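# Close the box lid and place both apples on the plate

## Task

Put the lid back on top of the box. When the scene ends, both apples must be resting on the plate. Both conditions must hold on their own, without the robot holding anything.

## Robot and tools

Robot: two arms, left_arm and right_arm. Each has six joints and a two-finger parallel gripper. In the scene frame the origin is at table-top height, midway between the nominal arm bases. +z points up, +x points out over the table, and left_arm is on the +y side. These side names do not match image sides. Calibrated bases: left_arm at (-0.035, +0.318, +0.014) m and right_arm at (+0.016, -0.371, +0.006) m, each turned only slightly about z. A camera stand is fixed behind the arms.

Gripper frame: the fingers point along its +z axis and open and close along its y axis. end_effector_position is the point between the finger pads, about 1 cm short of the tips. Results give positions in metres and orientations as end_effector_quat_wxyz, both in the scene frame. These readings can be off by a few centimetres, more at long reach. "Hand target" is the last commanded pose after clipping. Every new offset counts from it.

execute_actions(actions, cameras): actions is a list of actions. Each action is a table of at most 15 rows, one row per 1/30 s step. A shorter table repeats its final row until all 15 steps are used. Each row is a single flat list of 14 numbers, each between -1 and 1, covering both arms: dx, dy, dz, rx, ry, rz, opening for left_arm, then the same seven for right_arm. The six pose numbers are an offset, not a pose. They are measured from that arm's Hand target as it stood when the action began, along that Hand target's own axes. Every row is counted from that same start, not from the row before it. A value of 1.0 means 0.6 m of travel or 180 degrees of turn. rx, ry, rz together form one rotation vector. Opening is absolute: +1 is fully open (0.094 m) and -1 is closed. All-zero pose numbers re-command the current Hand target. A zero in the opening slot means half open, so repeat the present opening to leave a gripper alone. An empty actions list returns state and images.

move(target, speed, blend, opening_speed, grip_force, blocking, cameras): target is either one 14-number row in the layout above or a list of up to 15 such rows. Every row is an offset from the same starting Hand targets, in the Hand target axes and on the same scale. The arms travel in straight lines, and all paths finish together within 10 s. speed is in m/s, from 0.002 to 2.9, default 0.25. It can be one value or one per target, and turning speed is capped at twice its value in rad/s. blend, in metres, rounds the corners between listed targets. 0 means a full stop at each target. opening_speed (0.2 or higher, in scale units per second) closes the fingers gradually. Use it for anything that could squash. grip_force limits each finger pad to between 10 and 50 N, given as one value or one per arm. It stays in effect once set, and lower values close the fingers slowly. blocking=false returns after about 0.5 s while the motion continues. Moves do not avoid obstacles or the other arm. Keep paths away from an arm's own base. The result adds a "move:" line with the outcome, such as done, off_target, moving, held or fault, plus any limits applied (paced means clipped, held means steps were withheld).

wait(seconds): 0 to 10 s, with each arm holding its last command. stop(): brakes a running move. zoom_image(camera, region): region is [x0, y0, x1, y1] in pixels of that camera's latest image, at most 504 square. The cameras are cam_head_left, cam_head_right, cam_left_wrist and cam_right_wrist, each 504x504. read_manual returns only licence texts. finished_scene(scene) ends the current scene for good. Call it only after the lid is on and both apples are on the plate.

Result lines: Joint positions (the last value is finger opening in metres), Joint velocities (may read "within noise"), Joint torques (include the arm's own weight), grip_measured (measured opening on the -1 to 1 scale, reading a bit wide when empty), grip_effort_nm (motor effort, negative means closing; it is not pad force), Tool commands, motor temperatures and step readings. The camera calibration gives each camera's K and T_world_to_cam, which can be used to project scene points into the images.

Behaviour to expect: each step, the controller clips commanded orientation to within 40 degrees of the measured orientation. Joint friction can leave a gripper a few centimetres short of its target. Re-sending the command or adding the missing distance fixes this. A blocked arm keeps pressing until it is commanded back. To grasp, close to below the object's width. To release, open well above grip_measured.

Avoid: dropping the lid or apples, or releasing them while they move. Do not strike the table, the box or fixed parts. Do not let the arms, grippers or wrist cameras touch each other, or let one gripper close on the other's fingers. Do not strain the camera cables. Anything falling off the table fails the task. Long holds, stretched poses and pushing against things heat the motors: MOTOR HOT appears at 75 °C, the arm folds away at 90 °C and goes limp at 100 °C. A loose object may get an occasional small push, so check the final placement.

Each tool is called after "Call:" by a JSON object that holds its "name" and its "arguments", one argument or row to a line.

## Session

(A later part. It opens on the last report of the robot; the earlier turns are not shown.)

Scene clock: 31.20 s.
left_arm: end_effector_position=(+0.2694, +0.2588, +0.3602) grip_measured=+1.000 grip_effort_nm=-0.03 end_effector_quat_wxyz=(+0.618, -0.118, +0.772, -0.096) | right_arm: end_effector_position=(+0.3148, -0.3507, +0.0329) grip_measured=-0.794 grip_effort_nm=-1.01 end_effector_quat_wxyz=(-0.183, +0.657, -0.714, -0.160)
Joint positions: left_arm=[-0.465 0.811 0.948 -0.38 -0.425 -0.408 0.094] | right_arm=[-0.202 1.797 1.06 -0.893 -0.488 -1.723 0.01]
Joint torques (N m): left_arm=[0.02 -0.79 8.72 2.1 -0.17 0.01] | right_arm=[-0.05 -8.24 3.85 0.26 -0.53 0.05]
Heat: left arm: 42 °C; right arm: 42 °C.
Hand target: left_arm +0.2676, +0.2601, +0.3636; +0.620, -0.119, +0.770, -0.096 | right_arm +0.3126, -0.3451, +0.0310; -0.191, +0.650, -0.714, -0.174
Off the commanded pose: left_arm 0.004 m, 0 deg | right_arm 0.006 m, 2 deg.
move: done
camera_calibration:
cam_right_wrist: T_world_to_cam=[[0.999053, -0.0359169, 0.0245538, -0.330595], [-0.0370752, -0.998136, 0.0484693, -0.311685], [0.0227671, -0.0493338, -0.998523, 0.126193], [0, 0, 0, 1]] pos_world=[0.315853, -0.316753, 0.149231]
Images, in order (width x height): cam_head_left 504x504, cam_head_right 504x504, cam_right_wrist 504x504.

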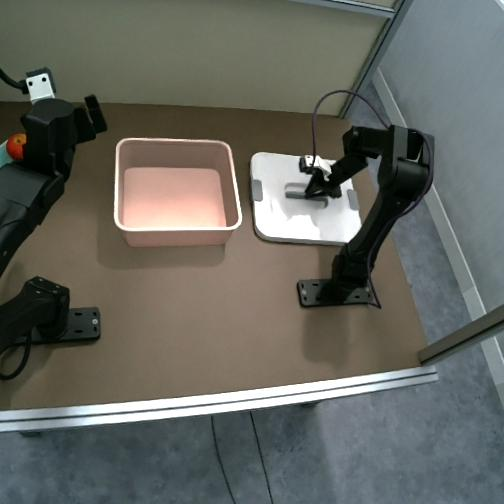

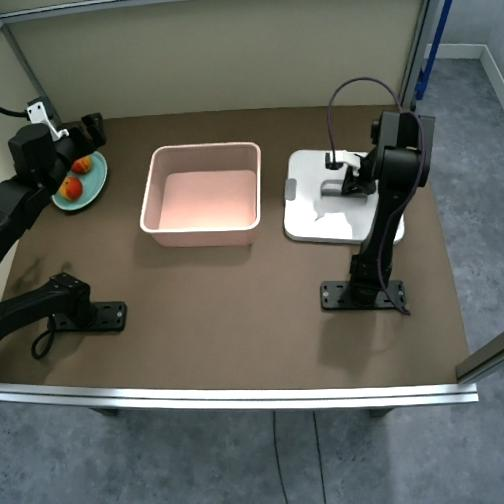

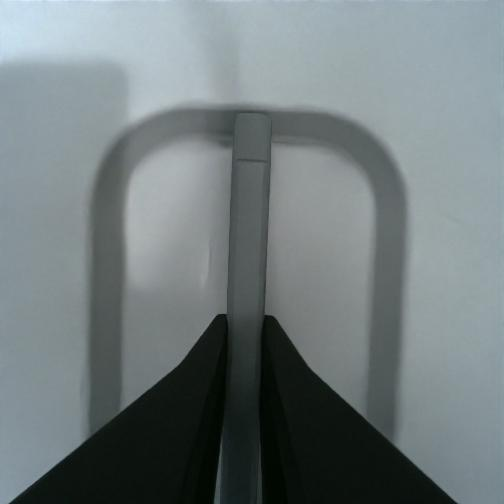

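Call:
{"name": "move", "arguments": {
  "target": [0,0,0,0,0,0,1, -0.05,0,-0.0866,0,0,0,-1],
  "speed": 0.06,
  "cameras": ["all"]
}}

Scene clock: 36.37 s.
left_arm: end_effector_position=(+0.2694, +0.2588, +0.3602) grip_measured=+1.000 grip_effort_nm=-0.03 end_effector_quat_wxyz=(+0.618, -0.118, +0.772, -0.096) | right_arm: end_effector_position=(+0.3031, -0.3481, +0.0697) grip_measured=-0.794 grip_effort_nm=-1.01 end_effector_quat_wxyz=(-0.166, +0.650, -0.718, -0.185)
Joint positions: left_arm=[-0.465 0.811 0.948 -0.38 -0.425 -0.408 0.094] | right_arm=[-0.202 1.748 1.155 -1.099 -0.488 -1.722 0.01]
Joint torques (N m): left_arm=[0.01 -0.8 8.68 2.12 -0.17 0.01] | right_arm=[-0.06 -12.07 7.91 -0.14 -0.54 0.03]
Heat: left arm: 42 °C; right arm: 42 °C.
Hand target: left_arm +0.2676, +0.2601, +0.3636; +0.620, -0.119, +0.770, -0.096 | right_arm +0.3125, -0.3451, +0.0909; +0.191, -0.650, +0.714, +0.174
Off the commanded pose: left_arm 0.004 m, 0 deg | right_arm 0.023 m, 3 deg.
move: off_target (right_arm)
camera_calibration:
cam_right_wrist: T_world_to_cam=[[0.998616, -0.0368677, -0.0375197, -0.315649], [-0.0354797, -0.998685, 0.0370126, -0.31112], [-0.0388349, -0.0356301, -0.99861, 0.186799], [0, 0, 0, 1]] pos_world=[0.311428, -0.315692, 0.186212]

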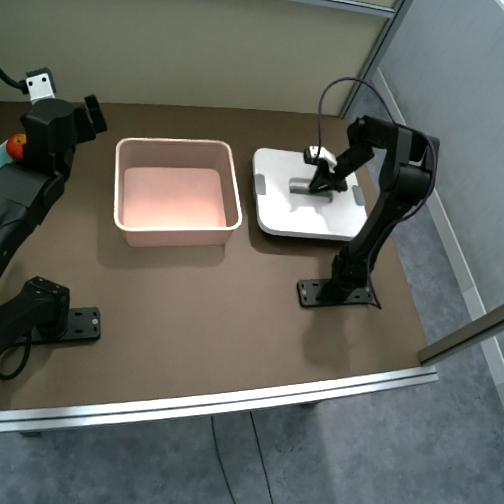

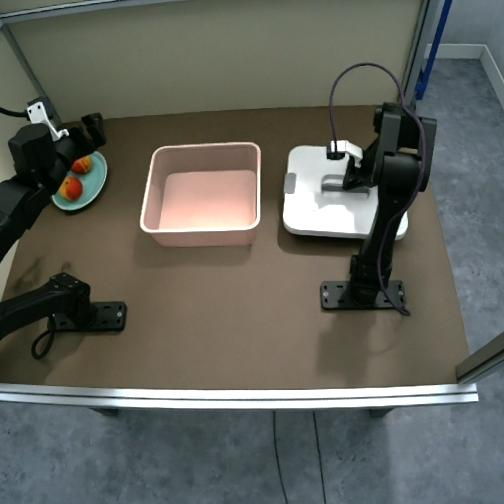

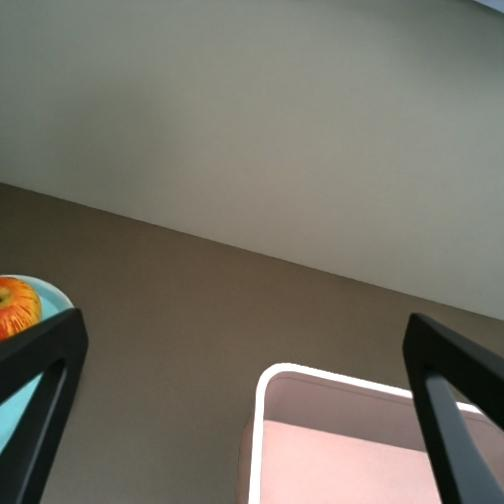

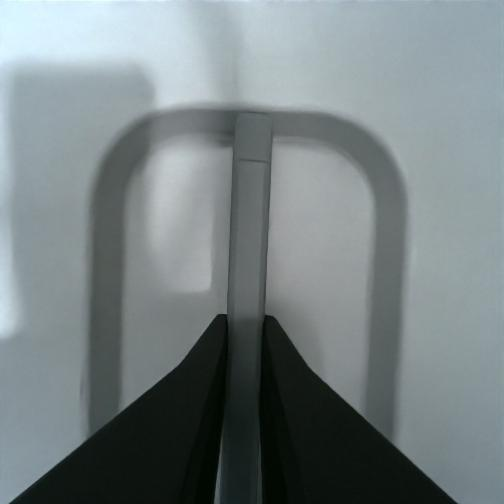

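Call:
{"name": "move", "arguments": {
  "target": [
    [0,0,0,0,0,0,1, -0.1025,0.0016,-0.1444,0,0,0,-1],
    [0,0,0,0,0,0,1, -0.6123,0.0915,0.1435,-0.0139,0,-0.024,-1]
  ],
  "speed": 0.15,
  "blend": [0.02, 0],
  "cameras": ["all"]
}}

Scene clock: 41.20 s.
left_arm: end_effector_position=(+0.2694, +0.2588, +0.3602) grip_measured=+1.000 grip_effort_nm=-0.03 end_effector_quat_wxyz=(+0.618, -0.118, +0.772, -0.096) | right_arm: end_effector_position=(+0.2854, +0.0100, +0.1807) grip_measured=-0.794 grip_effort_nm=-1.01 end_effector_quat_wxyz=(-0.155, +0.683, -0.692, -0.175)
Joint positions: left_arm=[-0.465 0.811 0.948 -0.38 -0.425 -0.408 0.094] | right_arm=[0.847 2.018 1.955 -1.166 -0.331 -0.672 0.01]
Joint torques (N m): left_arm=[-0.01 -0.8 8.68 2.11 -0.17 0.01] | right_arm=[-0.13 -12.74 9.77 0.97 -0.28 0.07]
Heat: left arm: 43 °C; right arm: 43 °C.
Hand target: left_arm +0.2676, +0.2601, +0.3636; +0.620, -0.119, +0.770, -0.096 | right_arm +0.2915, +0.0198, +0.2000; -0.184, +0.681, -0.685, -0.182
Off the commanded pose: left_arm 0.004 m, 0 deg | right_arm 0.022 m, 3 deg.
move: off_target (right_arm)
camera_calibration:
cam_right_wrist: T_world_to_cam=[[0.998825, 0.0445918, -0.0190016, -0.28478], [0.0457654, -0.996729, 0.0666078, 0.0131382], [-0.0159693, -0.0673992, -0.997598, 0.303305], [0, 0, 0, 1]] pos_world=[0.288687, 0.0462366, 0.29629]

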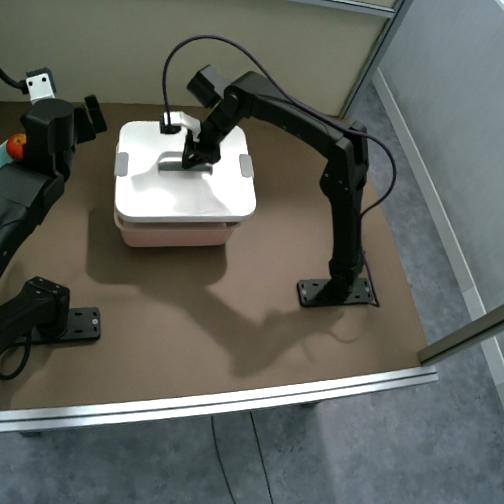

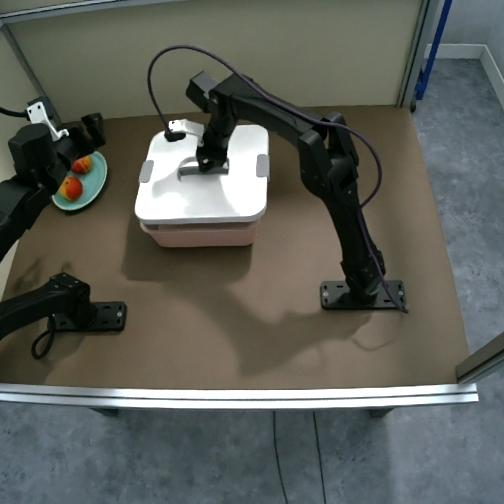

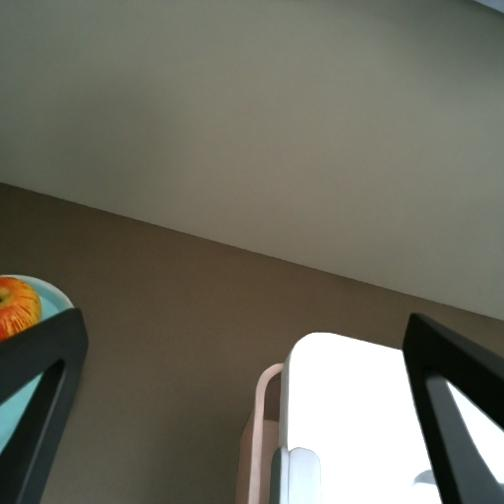

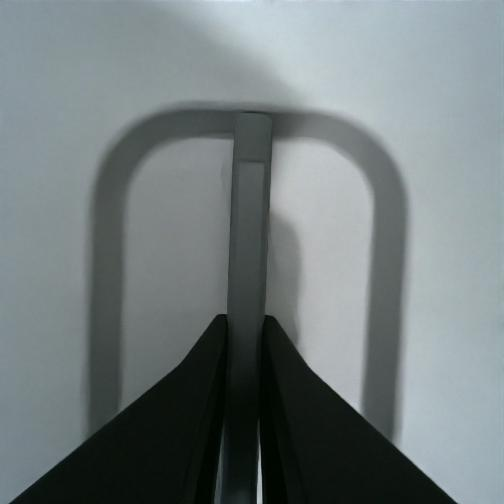

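Call:
{"name": "zoom_image", "arguments": {
  "camera": "cam_head_left",
  "region": [100, 110, 270, 260]
}}

Call:
{"name": "zoom_image", "arguments": {
  "camera": "cam_head_right",
  "region": [120, 110, 290, 260]
}}

Call:
{"name": "zoom_image", "arguments": {
  "camera": "cam_left_wrist",
  "region": [220, 300, 424, 504]
}}

Scaled by 2.965.

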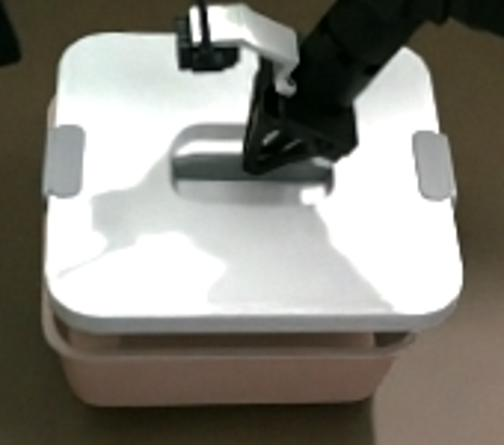

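Scaled by 2.965.

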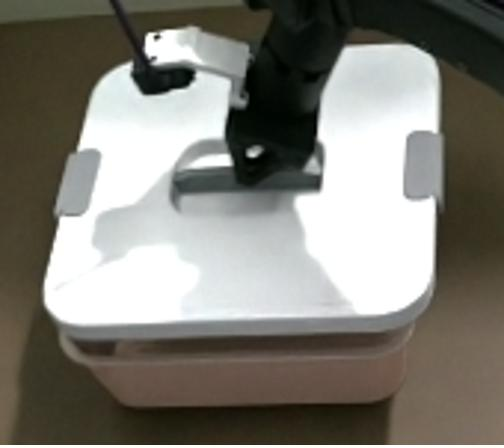

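Scaled by 2.471.

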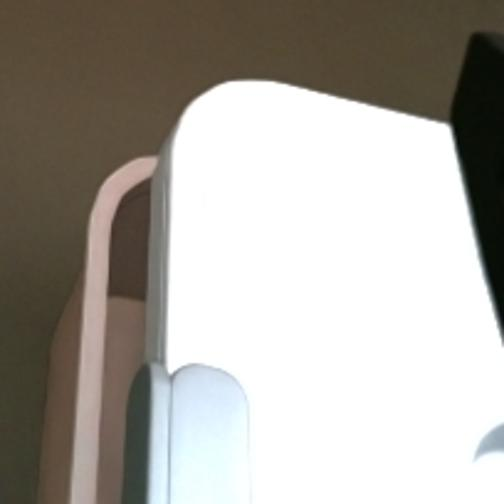

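Call:
{"name": "zoom_image", "arguments": {
  "camera": "cam_head_left",
  "region": [105, 190, 185, 270]
}}

Call:
{"name": "zoom_image", "arguments": {
  "camera": "cam_head_left",
  "region": [185, 190, 265, 270]
}}

Call:
{"name": "zoom_image", "arguments": {
  "camera": "cam_head_right",
  "region": [125, 190, 205, 270]
}}

Call:
{"name": "zoom_image", "arguments": {
  "camera": "cam_head_right",
  "region": [200, 190, 280, 270]
}}

Scaled by 6.300.

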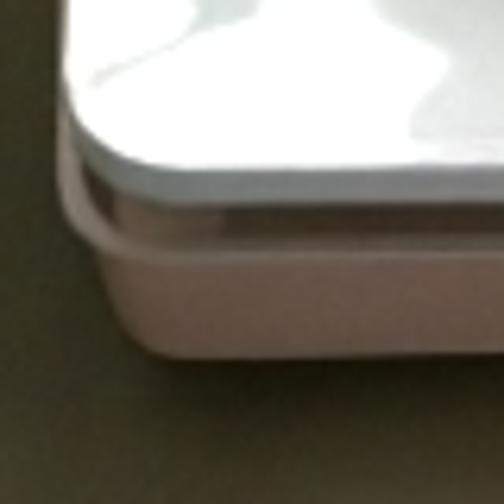

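Scaled by 6.300.

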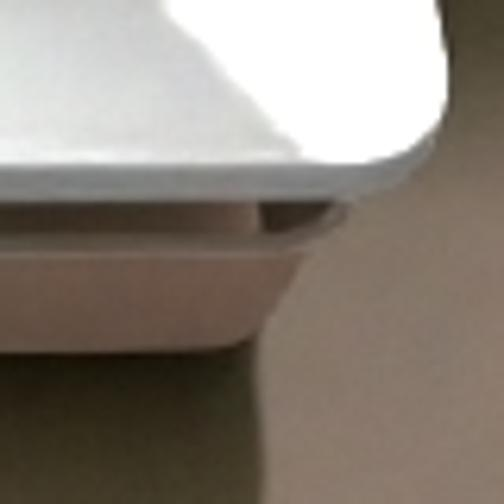

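Scaled by 6.300.

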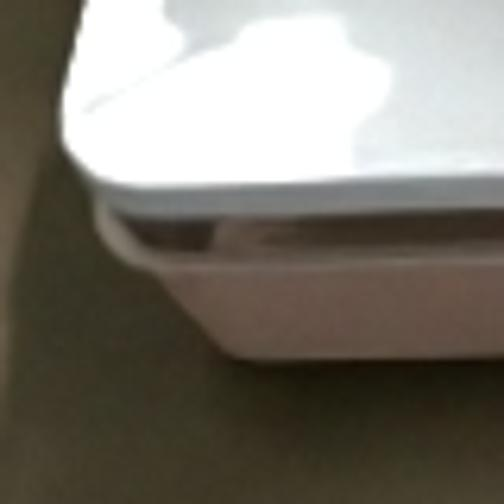

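Scaled by 6.300.

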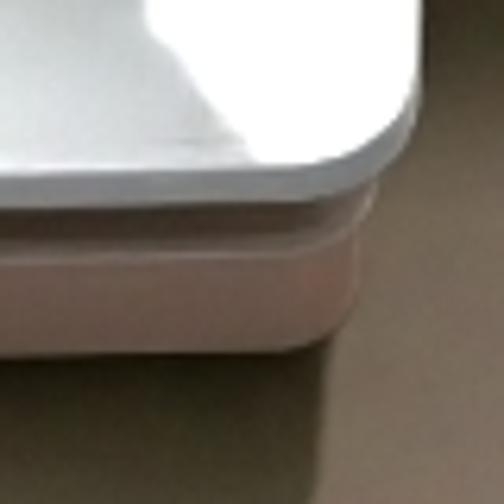

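Call:
{"name": "move", "arguments": {
  "target": [0,0,0,0,0,0,1, -0.0064,0,0.0339,0.0093,-0.0056,-0.0105,-1],
  "speed": 0.06,
  "cameras": ["all"]
}}

Call:
{"name": "zoom_image", "arguments": {
  "camera": "cam_head_left",
  "region": [105, 190, 185, 270]
}}

Call:
{"name": "zoom_image", "arguments": {
  "camera": "cam_head_left",
  "region": [185, 190, 265, 270]
}}

Call:
{"name": "zoom_image", "arguments": {
  "camera": "cam_head_right",
  "region": [125, 190, 205, 270]
}}

Call:
{"name": "zoom_image", "arguments": {
  "camera": "cam_head_right",
  "region": [200, 190, 280, 270]
}}

Call:
{"name": "zoom_image", "arguments": {
  "camera": "cam_left_wrist",
  "region": [220, 300, 424, 504]
}}

Scene clock: 45.53 s.
left_arm: end_effector_position=(+0.2694, +0.2588, +0.3602) grip_measured=+1.000 grip_effort_nm=-0.03 end_effector_quat_wxyz=(+0.618, -0.118, +0.772, -0.096) | right_arm: end_effector_position=(+0.2905, +0.0255, +0.1795) grip_measured=-0.794 grip_effort_nm=-1.01 end_effector_quat_wxyz=(-0.186, +0.689, -0.680, -0.169)
Joint positions: left_arm=[-0.465 0.811 0.948 -0.38 -0.425 -0.408 0.094] | right_arm=[0.868 2.018 1.932 -1.076 -0.31 -0.669 0.01]
Joint torques (N m): left_arm=[0.01 -0.81 8.65 2.11 -0.18 0.02] | right_arm=[0.51 -13.12 5.53 1.31 -0.27 0.06]
Heat: left arm: 43 °C; right arm: 43 °C.
Hand target: left_arm +0.2676, +0.2601, +0.3636; +0.620, -0.119, +0.770, -0.096 | right_arm +0.2916, +0.0332, +0.1843; -0.202, +0.688, -0.675, -0.175
Off the commanded pose: left_arm 0.004 m, 0 deg | right_arm 0.009 m, 2 deg.
move: done
camera_calibration:
cam_right_wrist: T_world_to_cam=[[0.997717, 0.0549484, 0.0392564, -0.300957], [0.0536463, -0.997998, 0.0334868, 0.0321136], [0.0410179, -0.0313044, -0.998668, 0.285994], [0, 0, 0, 1]] pos_world=[0.286816, 0.0575392, 0.296352]

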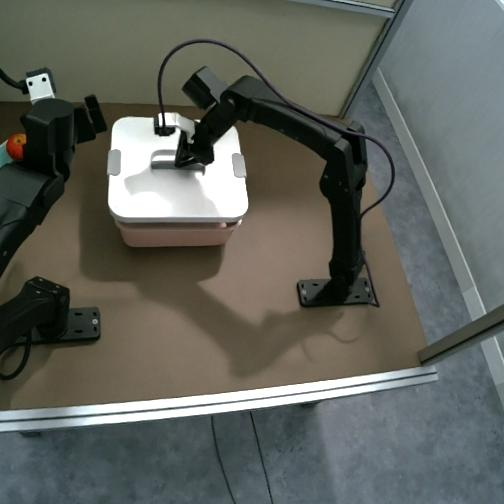

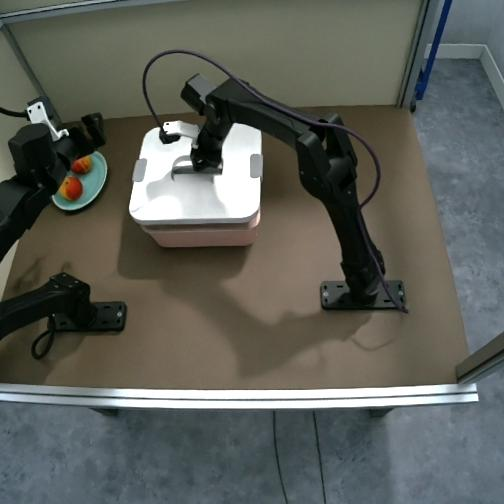

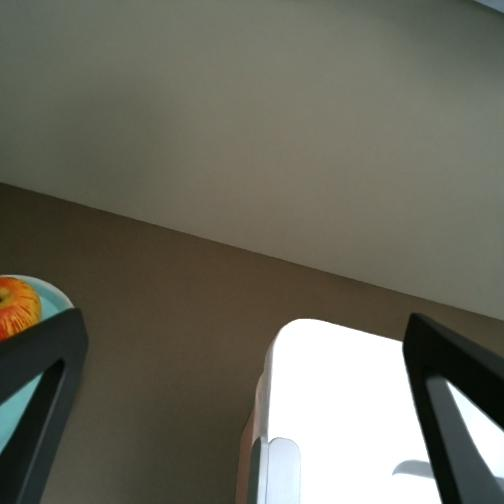

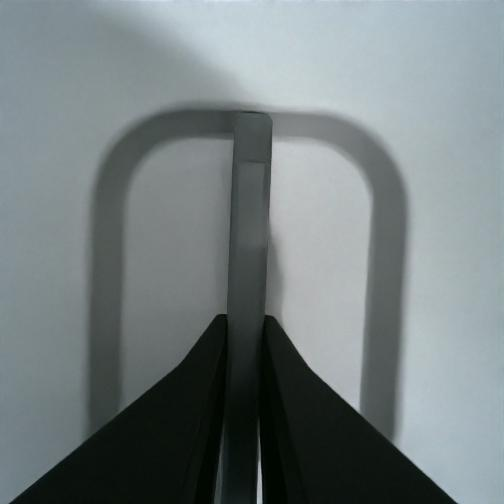

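Scaled by 6.300.

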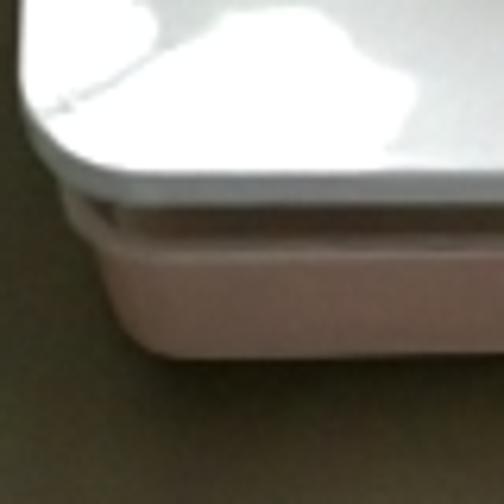

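Scaled by 6.300.

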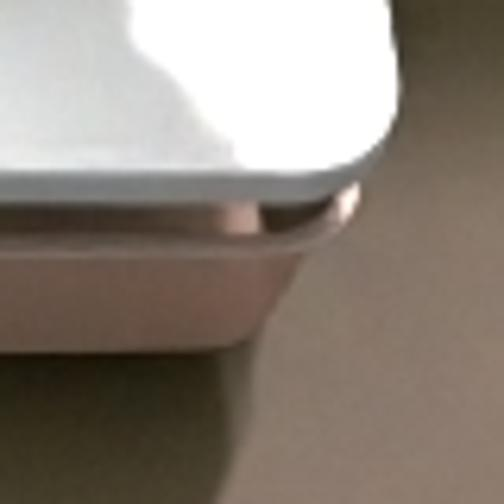

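Scaled by 6.300.

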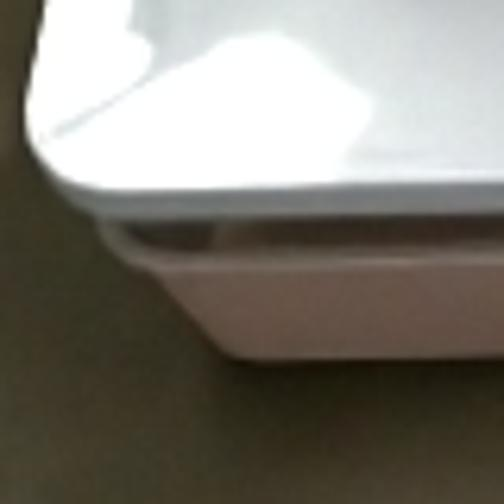

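Scaled by 6.300.

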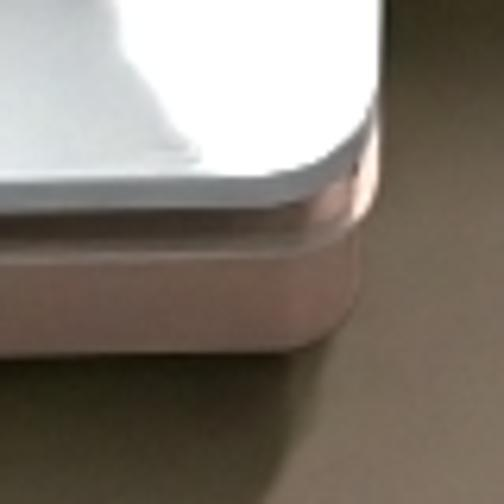

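Scaled by 2.471.

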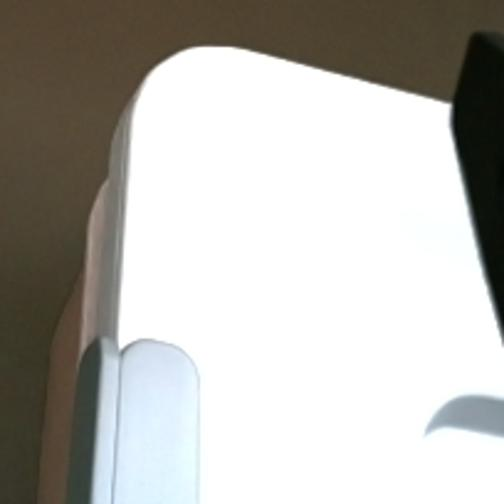

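Call:
{"name": "move", "arguments": {
  "target": [0.0434,0.0781,0.0658,-0.2491,0.4408,-0.4738,1, 0,0,0,0,0,0,-1],
  "speed": 0.3,
  "cameras": ["all"]
}}

Scene clock: 52.77 s.
left_arm: end_effector_position=(+0.3015, +0.2977, +0.3242) grip_measured=+1.000 grip_effort_nm=-0.04 end_effector_quat_wxyz=(+0.078, +0.690, -0.617, +0.370) | right_arm: end_effector_position=(+0.2908, +0.0255, +0.1795) grip_measured=-0.794 grip_effort_nm=-1.01 end_effector_quat_wxyz=(-0.186, +0.688, -0.681, -0.168)
Joint positions: left_arm=[0.272 1.618 1.891 -1.532 0.724 -1.503 0.094] | right_arm=[0.868 2.018 1.932 -1.076 -0.309 -0.668 0.01]
Joint torques (N m): left_arm=[0.7 -4.22 4.85 0.65 0.71 -0.06] | right_arm=[0.51 -13.12 5.55 1.29 -0.25 0.06]
Heat: left arm: 42 °C; right arm: 42 °C.
Hand target: left_arm +0.2979, +0.2970, +0.3172; +0.242, +0.664, -0.664, +0.242 | right_arm +0.2915, +0.0332, +0.1843; -0.202, +0.688, -0.675, -0.175
Off the commanded pose: left_arm 0.008 m, 25 deg | right_arm 0.009 m, 2 deg.
joint sent to its limit (left arm) — joint 4 (wrist pitch), lower limit. The joint targets are off in orientation, not in position.
move: off_target (left_arm)
camera_calibration:
cam_left_wrist: T_world_to_cam=[[0.913743, 0.232068, 0.333495, -0.453794], [-0.231384, -0.37748, 0.896644, -0.085297], [0.33397, -0.896467, -0.291223, 0.37049], [0, 0, 0, 1]] pos_world=[0.271182, 0.405245, 0.335714]
cam_right_wrist: T_world_to_cam=[[0.997726, 0.0541933, 0.0400634, -0.301349], [0.0528484, -0.998027, 0.0338999, 0.0322154], [0.0418215, -0.0317055, -0.998622, 0.285665], [0, 0, 0, 1]] pos_world=[0.287014, 0.0575401, 0.296252]

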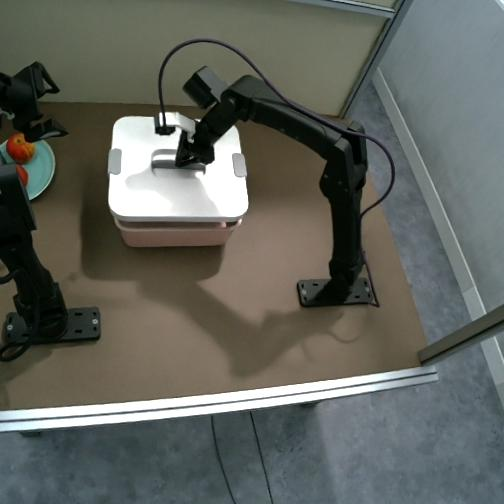

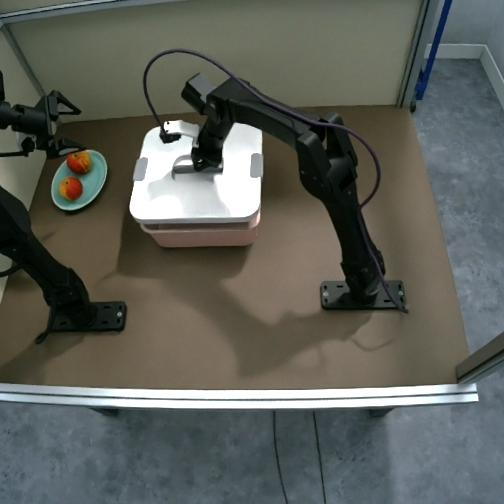

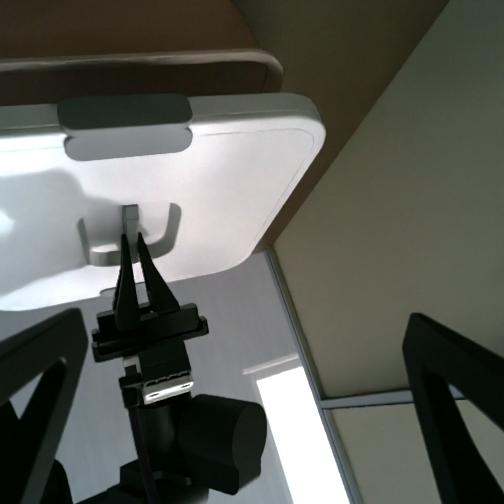

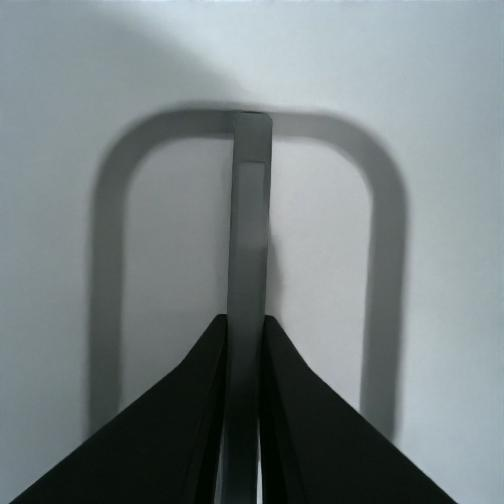

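Call:
{"name": "move", "arguments": {
  "target": [-0.1272,0.0467,0.1697,0,0,0,1, 0,0,0,0,0,0,-1],
  "speed": 0.2,
  "cameras": ["all"]
}}

Scene clock: 54.77 s.
left_arm: end_effector_position=(+0.2765, +0.2933, +0.1949) grip_measured=+1.000 grip_effort_nm=-0.04 end_effector_quat_wxyz=(+0.216, +0.669, -0.662, +0.260) | right_arm: end_effector_position=(+0.2908, +0.0255, +0.1795) grip_measured=-0.794 grip_effort_nm=-1.01 end_effector_quat_wxyz=(-0.186, +0.688, -0.681, -0.168)
Joint positions: left_arm=[0.26 1.769 1.577 -1.533 0.676 -1.24 0.094] | right_arm=[0.868 2.018 1.932 -1.076 -0.309 -0.668 0.01]
Joint torques (N m): left_arm=[-0.8 -5.55 5.45 -0.25 0.41 0.06] | right_arm=[0.51 -13.12 5.55 1.3 -0.24 0.06]
Heat: left arm: 41 °C; right arm: 42 °C.
Hand target: left_arm +0.2698, +0.2898, +0.1902; +0.243, +0.664, -0.664, +0.242 | right_arm +0.2915, +0.0332, +0.1843; -0.202, +0.688, -0.675, -0.175
Off the commanded pose: left_arm 0.009 m, 4 deg | right_arm 0.009 m, 2 deg.
joint sent to its limit (left arm) — joint 4 (wrist pitch), lower limit. The joint targets still meet the commanded pose.
move: off_target (left_arm)
camera_calibration:
cam_left_wrist: T_world_to_cam=[[0.998634, 0.0349156, 0.0388696, -0.295052], [-0.0253155, -0.327439, 0.944533, -0.0577182], [0.0457063, -0.944227, -0.326107, 0.437768], [0, 0, 0, 1]] pos_world=[0.273179, 0.404756, 0.208745]
cam_right_wrist: T_world_to_cam=[[0.997726, 0.0541933, 0.0400634, -0.301349], [0.0528484, -0.998027, 0.0338999, 0.0322154], [0.0418215, -0.0317055, -0.998622, 0.285665], [0, 0, 0, 1]] pos_world=[0.287014, 0.0575401, 0.296252]

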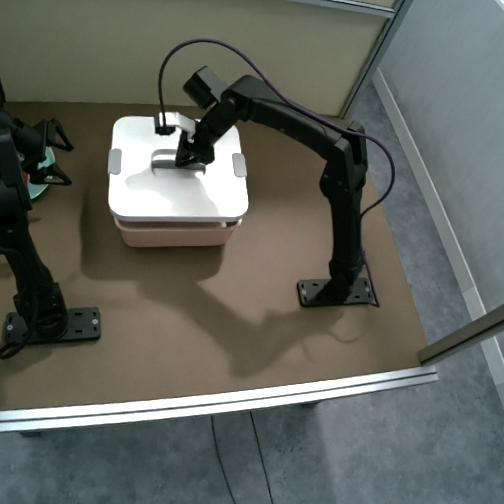

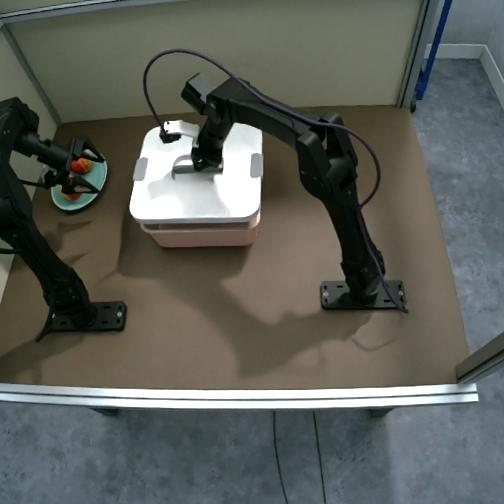

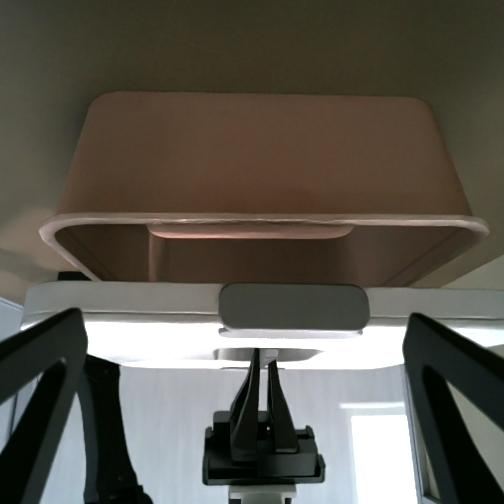

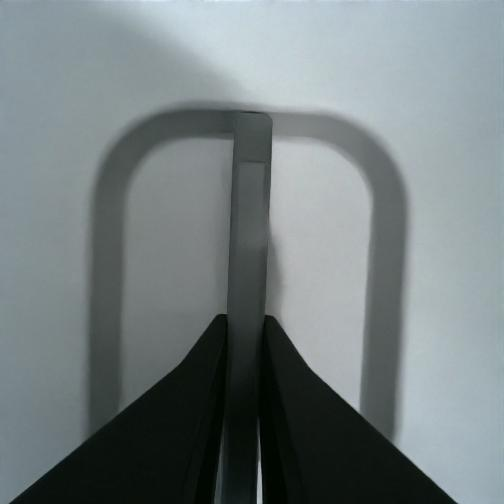

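Call:
{"name": "zoom_image", "arguments": {
  "camera": "cam_left_wrist",
  "region": [0, 180, 180, 360]
}}

Call:
{"name": "zoom_image", "arguments": {
  "camera": "cam_left_wrist",
  "region": [324, 180, 504, 360]
}}

Scaled by 2.800.

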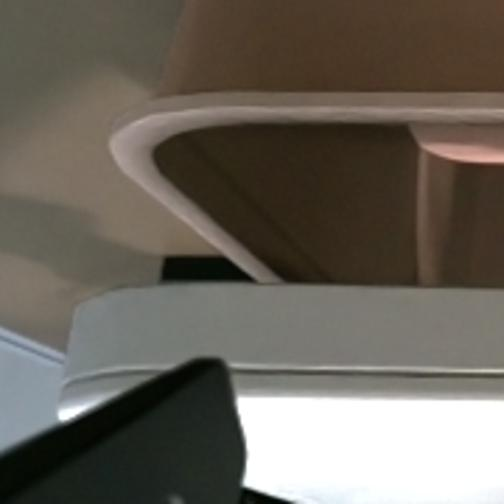

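Scaled by 2.800.

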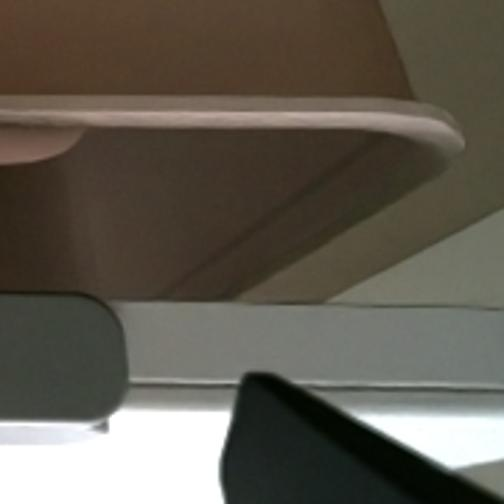

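Call:
{"name": "move", "arguments": {
  "target": [0,0,0,0,0,0,1, 0.0313,0.0123,0.0468,-0.004,0.0061,0.0021,-1],
  "speed": 0.06,
  "cameras": ["all"]
}}

Call:
{"name": "zoom_image", "arguments": {
  "camera": "cam_left_wrist",
  "region": [0, 180, 180, 360]
}}

Call:
{"name": "zoom_image", "arguments": {
  "camera": "cam_left_wrist",
  "region": [324, 180, 504, 360]
}}

Call:
{"name": "zoom_image", "arguments": {
  "camera": "cam_head_left",
  "region": [105, 190, 185, 270]
}}

Call:
{"name": "zoom_image", "arguments": {
  "camera": "cam_head_left",
  "region": [185, 190, 265, 270]
}}

Call:
{"name": "zoom_image", "arguments": {
  "camera": "cam_head_right",
  "region": [125, 190, 205, 270]
}}

Call:
{"name": "zoom_image", "arguments": {
  "camera": "cam_head_right",
  "region": [200, 190, 280, 270]
}}

Scene clock: 59.67 s.
left_arm: end_effector_position=(+0.2765, +0.2934, +0.1948) grip_measured=+1.000 grip_effort_nm=-0.04 end_effector_quat_wxyz=(+0.216, +0.669, -0.662, +0.260) | right_arm: end_effector_position=(+0.2862, +0.0242, +0.1407) grip_measured=-0.794 grip_effort_nm=-1.01 end_effector_quat_wxyz=(-0.171, +0.689, -0.685, -0.167)
Joint positions: left_arm=[0.26 1.769 1.577 -1.533 0.675 -1.24 0.094] | right_arm=[0.875 2.018 1.789 -0.963 -0.305 -0.662 0.01]
Joint torques (N m): left_arm=[-0.79 -5.56 5.46 -0.25 0.41 0.06] | right_arm=[0.69 -14.32 5.46 1.22 -0.23 0.06]
Motor temperatures (°C): left_arm=[29 29 39 39 23 24 28] | right_arm=[27 37 42 37 23 27 27]
Heat: left arm: 39 °C; right arm: 42 °C.
Hand target: left_arm +0.2698, +0.2898, +0.1902; +0.242, +0.664, -0.664, +0.242 | right_arm +0.2856, +0.0315, +0.1502; -0.191, +0.688, -0.678, -0.174
Off the commanded pose: left_arm 0.009 m, 4 deg | right_arm 0.012 m, 3 deg.
joint sent to its limit (left arm) — joint 4 (wrist pitch), lower limit. The joint targets still meet the commanded pose.
move: off_target (left_arm, right_arm)
camera_calibration:
cam_left_wrist: T_world_to_cam=[[0.998643, 0.0345519, 0.038969, -0.294927], [-0.025514, -0.327737, 0.944424, -0.0575192], [0.0454032, -0.944137, -0.326411, 0.437878], [0, 0, 0, 1]] pos_world=[0.273178, 0.404756, 0.208744]
cam_right_wrist: T_world_to_cam=[[0.998327, 0.054593, 0.0190526, -0.292418], [0.0534247, -0.996931, 0.0572184, 0.0291247], [0.0221179, -0.0561048, -0.99818, 0.253275], [0, 0, 0, 1]] pos_world=[0.284771, 0.0592092, 0.256719]

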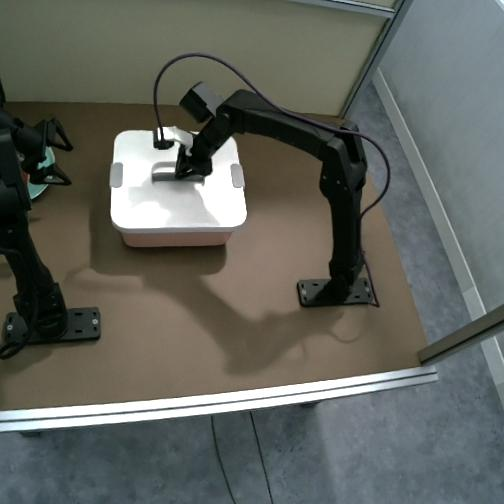

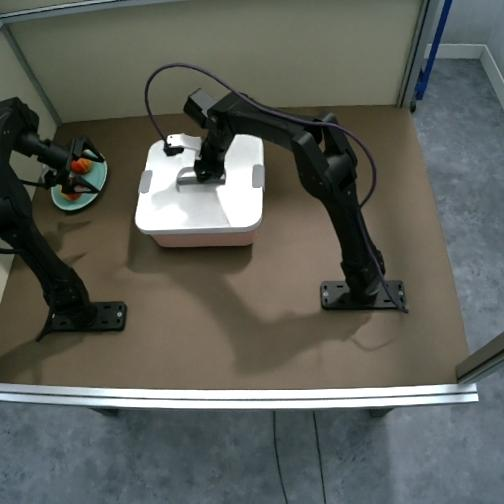

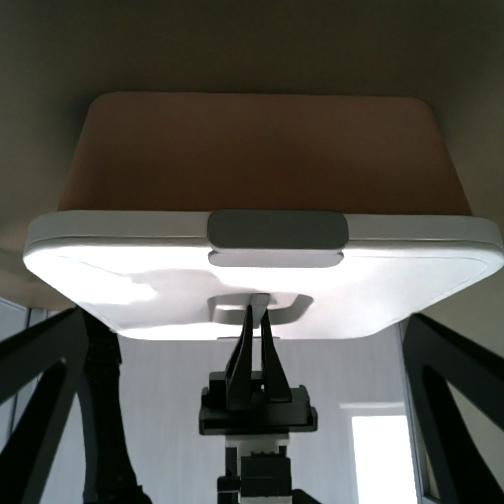

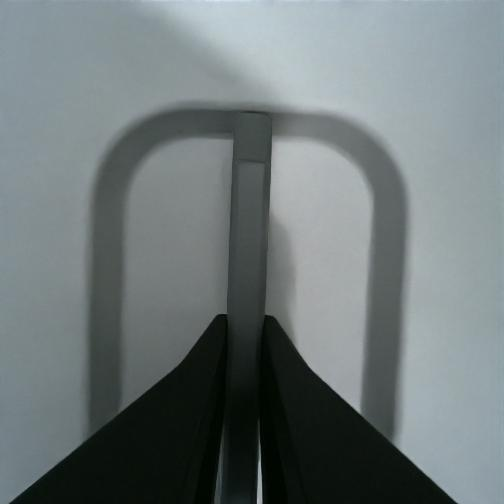

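Scaled by 2.800.

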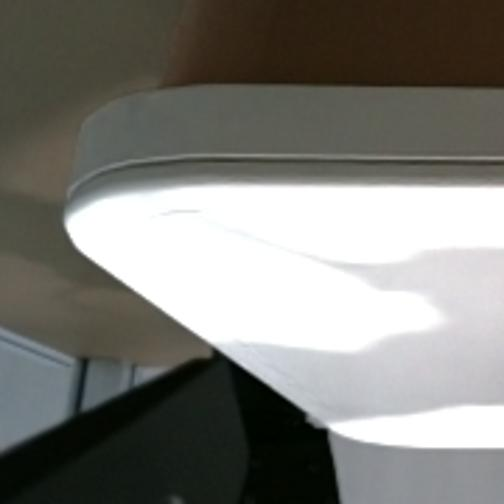

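Scaled by 2.800.

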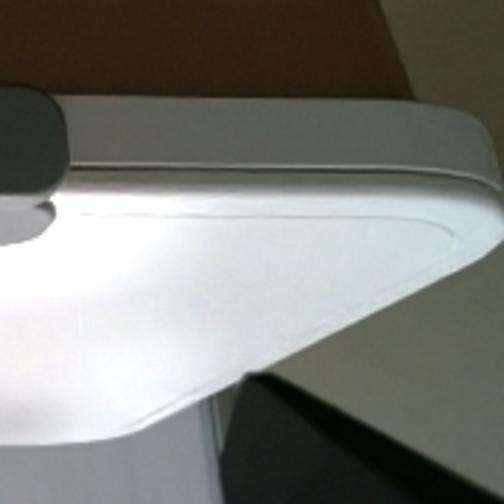

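Scaled by 6.300.

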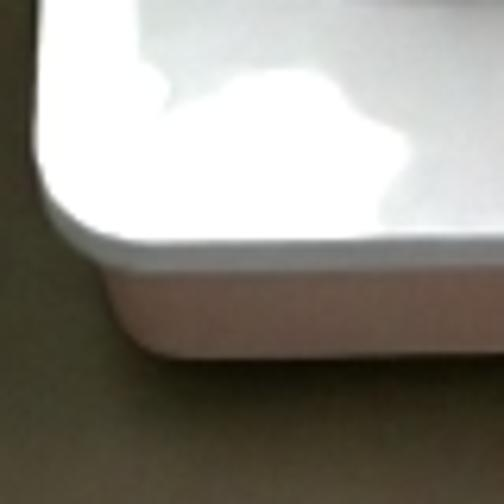

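Scaled by 6.300.

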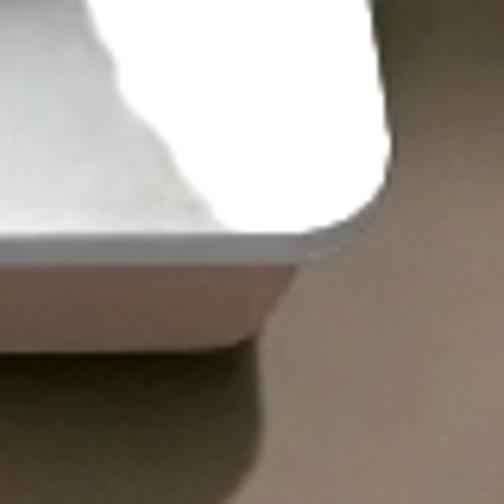

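Scaled by 6.300.

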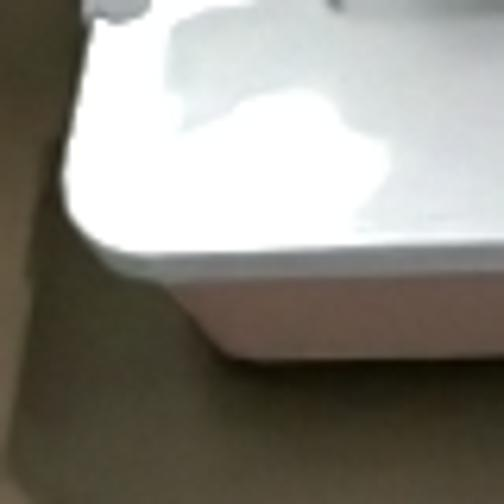

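Scaled by 6.300.

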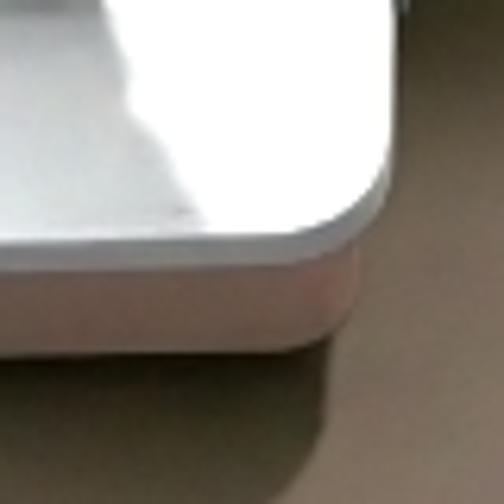

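Call:
{"name": "move", "arguments": {
  "target": [0,0,0,0,0,0,1, 0.0085,0.0017,0.0182,0,0,0,-1],
  "speed": 0.03,
  "cameras": ["cam_left_wrist","cam_head_left","cam_head_right"]
}}

Scene clock: 62.10 s.
left_arm: end_effector_position=(+0.2765, +0.2934, +0.1948) grip_measured=+1.000 grip_effort_nm=-0.04 end_effector_quat_wxyz=(+0.216, +0.669, -0.662, +0.260) | right_arm: end_effector_position=(+0.2866, +0.0242, +0.1292) grip_measured=-0.794 grip_effort_nm=-1.01 end_effector_quat_wxyz=(-0.172, +0.688, -0.685, -0.166)
Joint positions: left_arm=[0.26 1.769 1.577 -1.533 0.675 -1.24 0.094] | right_arm=[0.875 2.018 1.743 -0.915 -0.304 -0.66 0.01]
Joint torques (N m): left_arm=[-0.81 -5.55 5.46 -0.25 0.4 0.05] | right_arm=[0.95 -14.22 5.48 1.22 -0.24 0.1]
Heat: left arm: 39 °C; right arm: 42 °C.
Hand target: left_arm +0.2698, +0.2898, +0.1902; +0.242, +0.664, -0.664, +0.242 | right_arm +0.2850, +0.0325, +0.1383; -0.191, +0.688, -0.678, -0.174
Off the commanded pose: left_arm 0.009 m, 4 deg | right_arm 0.012 m, 3 deg.
joint sent to its limit (left arm) — joint 4 (wrist pitch), lower limit. The joint targets still meet the commanded pose.
move: off_target (left_arm, right_arm)
camera_calibration:
cam_left_wrist: T_world_to_cam=[[0.998643, 0.0345519, 0.038969, -0.294927], [-0.025514, -0.327737, 0.944424, -0.0575192], [0.0454032, -0.944137, -0.326411, 0.437878], [0, 0, 0, 1]] pos_world=[0.273178, 0.404756, 0.208744]
Images, in order (width x height): cam_head_left 504x504, cam_head_right 504x504, cam_left_wrist 504x504.

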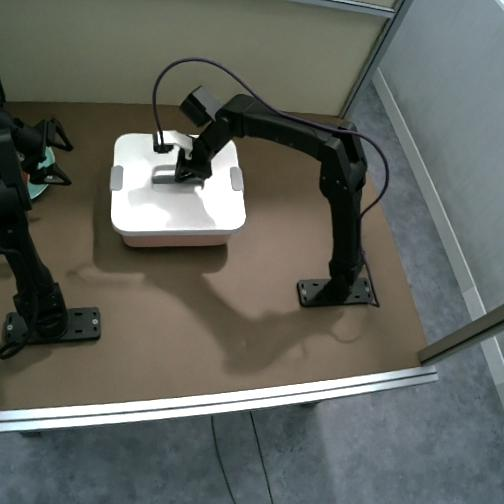

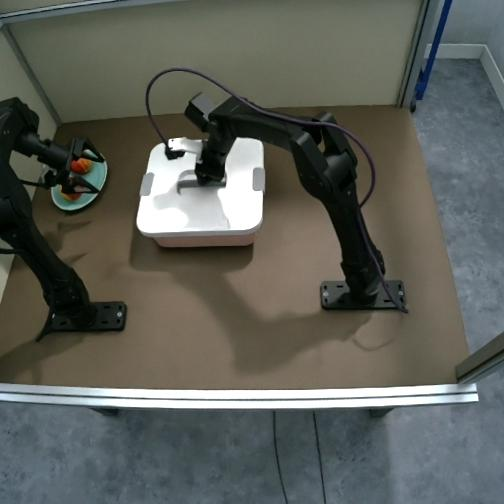

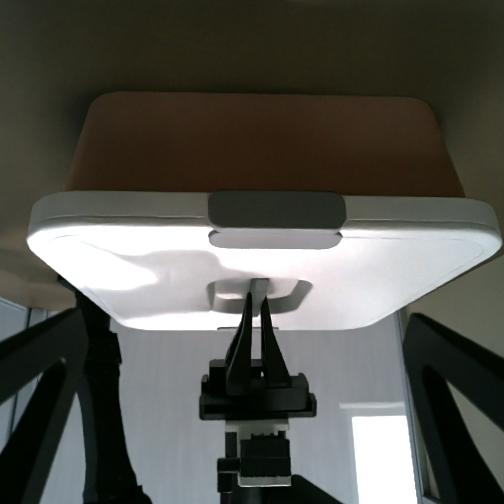

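Call:
{"name": "move", "arguments": {
  "target": [0,0,0,0,0,0,1, 0.0083,0,0.0144,0,0,0,-1],
  "speed": 0.03,
  "cameras": ["cam_left_wrist","cam_head_left","cam_head_right"]
}}

Scene clock: 63.20 s.
left_arm: end_effector_position=(+0.2765, +0.2934, +0.1948) grip_measured=+1.000 grip_effort_nm=-0.04 end_effector_quat_wxyz=(+0.216, +0.669, -0.662, +0.260) | right_arm: end_effector_position=(+0.2878, +0.0257, +0.1219) grip_measured=-0.794 grip_effort_nm=-1.01 end_effector_quat_wxyz=(-0.176, +0.688, -0.684, -0.167)
Joint positions: left_arm=[0.26 1.769 1.577 -1.533 0.675 -1.24 0.094] | right_arm=[0.875 2.018 1.71 -0.872 -0.304 -0.66 0.01]
Joint torques (N m): left_arm=[-0.79 -5.53 5.45 -0.24 0.4 0.06] | right_arm=[0.91 -13.94 5.24 1.21 -0.23 0.07]
Heat: left arm: 39 °C; right arm: 42 °C.
Hand target: left_arm +0.2698, +0.2898, +0.1902; +0.242, +0.664, -0.664, +0.242 | right_arm +0.2852, +0.0325, +0.1282; -0.191, +0.688, -0.678, -0.174
Off the commanded pose: left_arm 0.009 m, 4 deg | right_arm 0.010 m, 2 deg.
joint sent to its limit (left arm) — joint 4 (wrist pitch), lower limit. The joint targets still meet the commanded pose.
move: off_target (left_arm)
camera_calibration:
cam_left_wrist: T_world_to_cam=[[0.998643, 0.0345519, 0.038969, -0.294927], [-0.025514, -0.327737, 0.944424, -0.0575192], [0.0454032, -0.944137, -0.326411, 0.437878], [0, 0, 0, 1]] pos_world=[0.273178, 0.404756, 0.208744]
Images, in order (width x height): cam_head_left 504x504, cam_head_right 504x504, cam_left_wrist 504x504.

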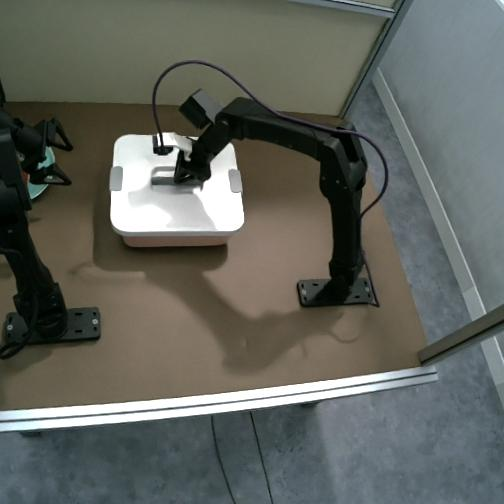

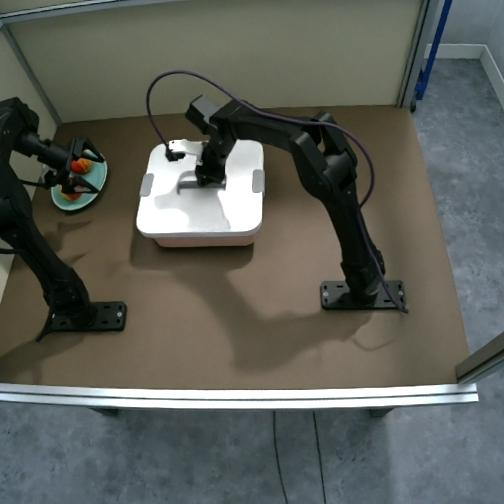

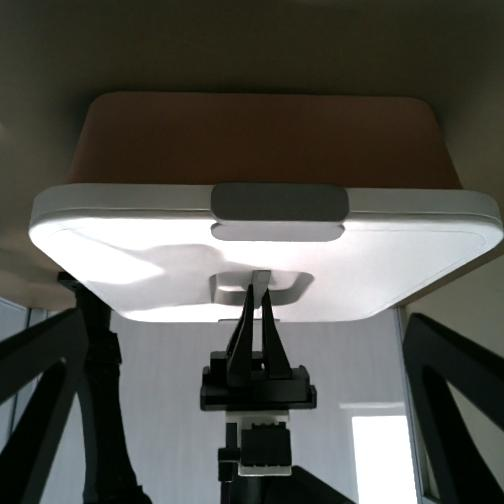

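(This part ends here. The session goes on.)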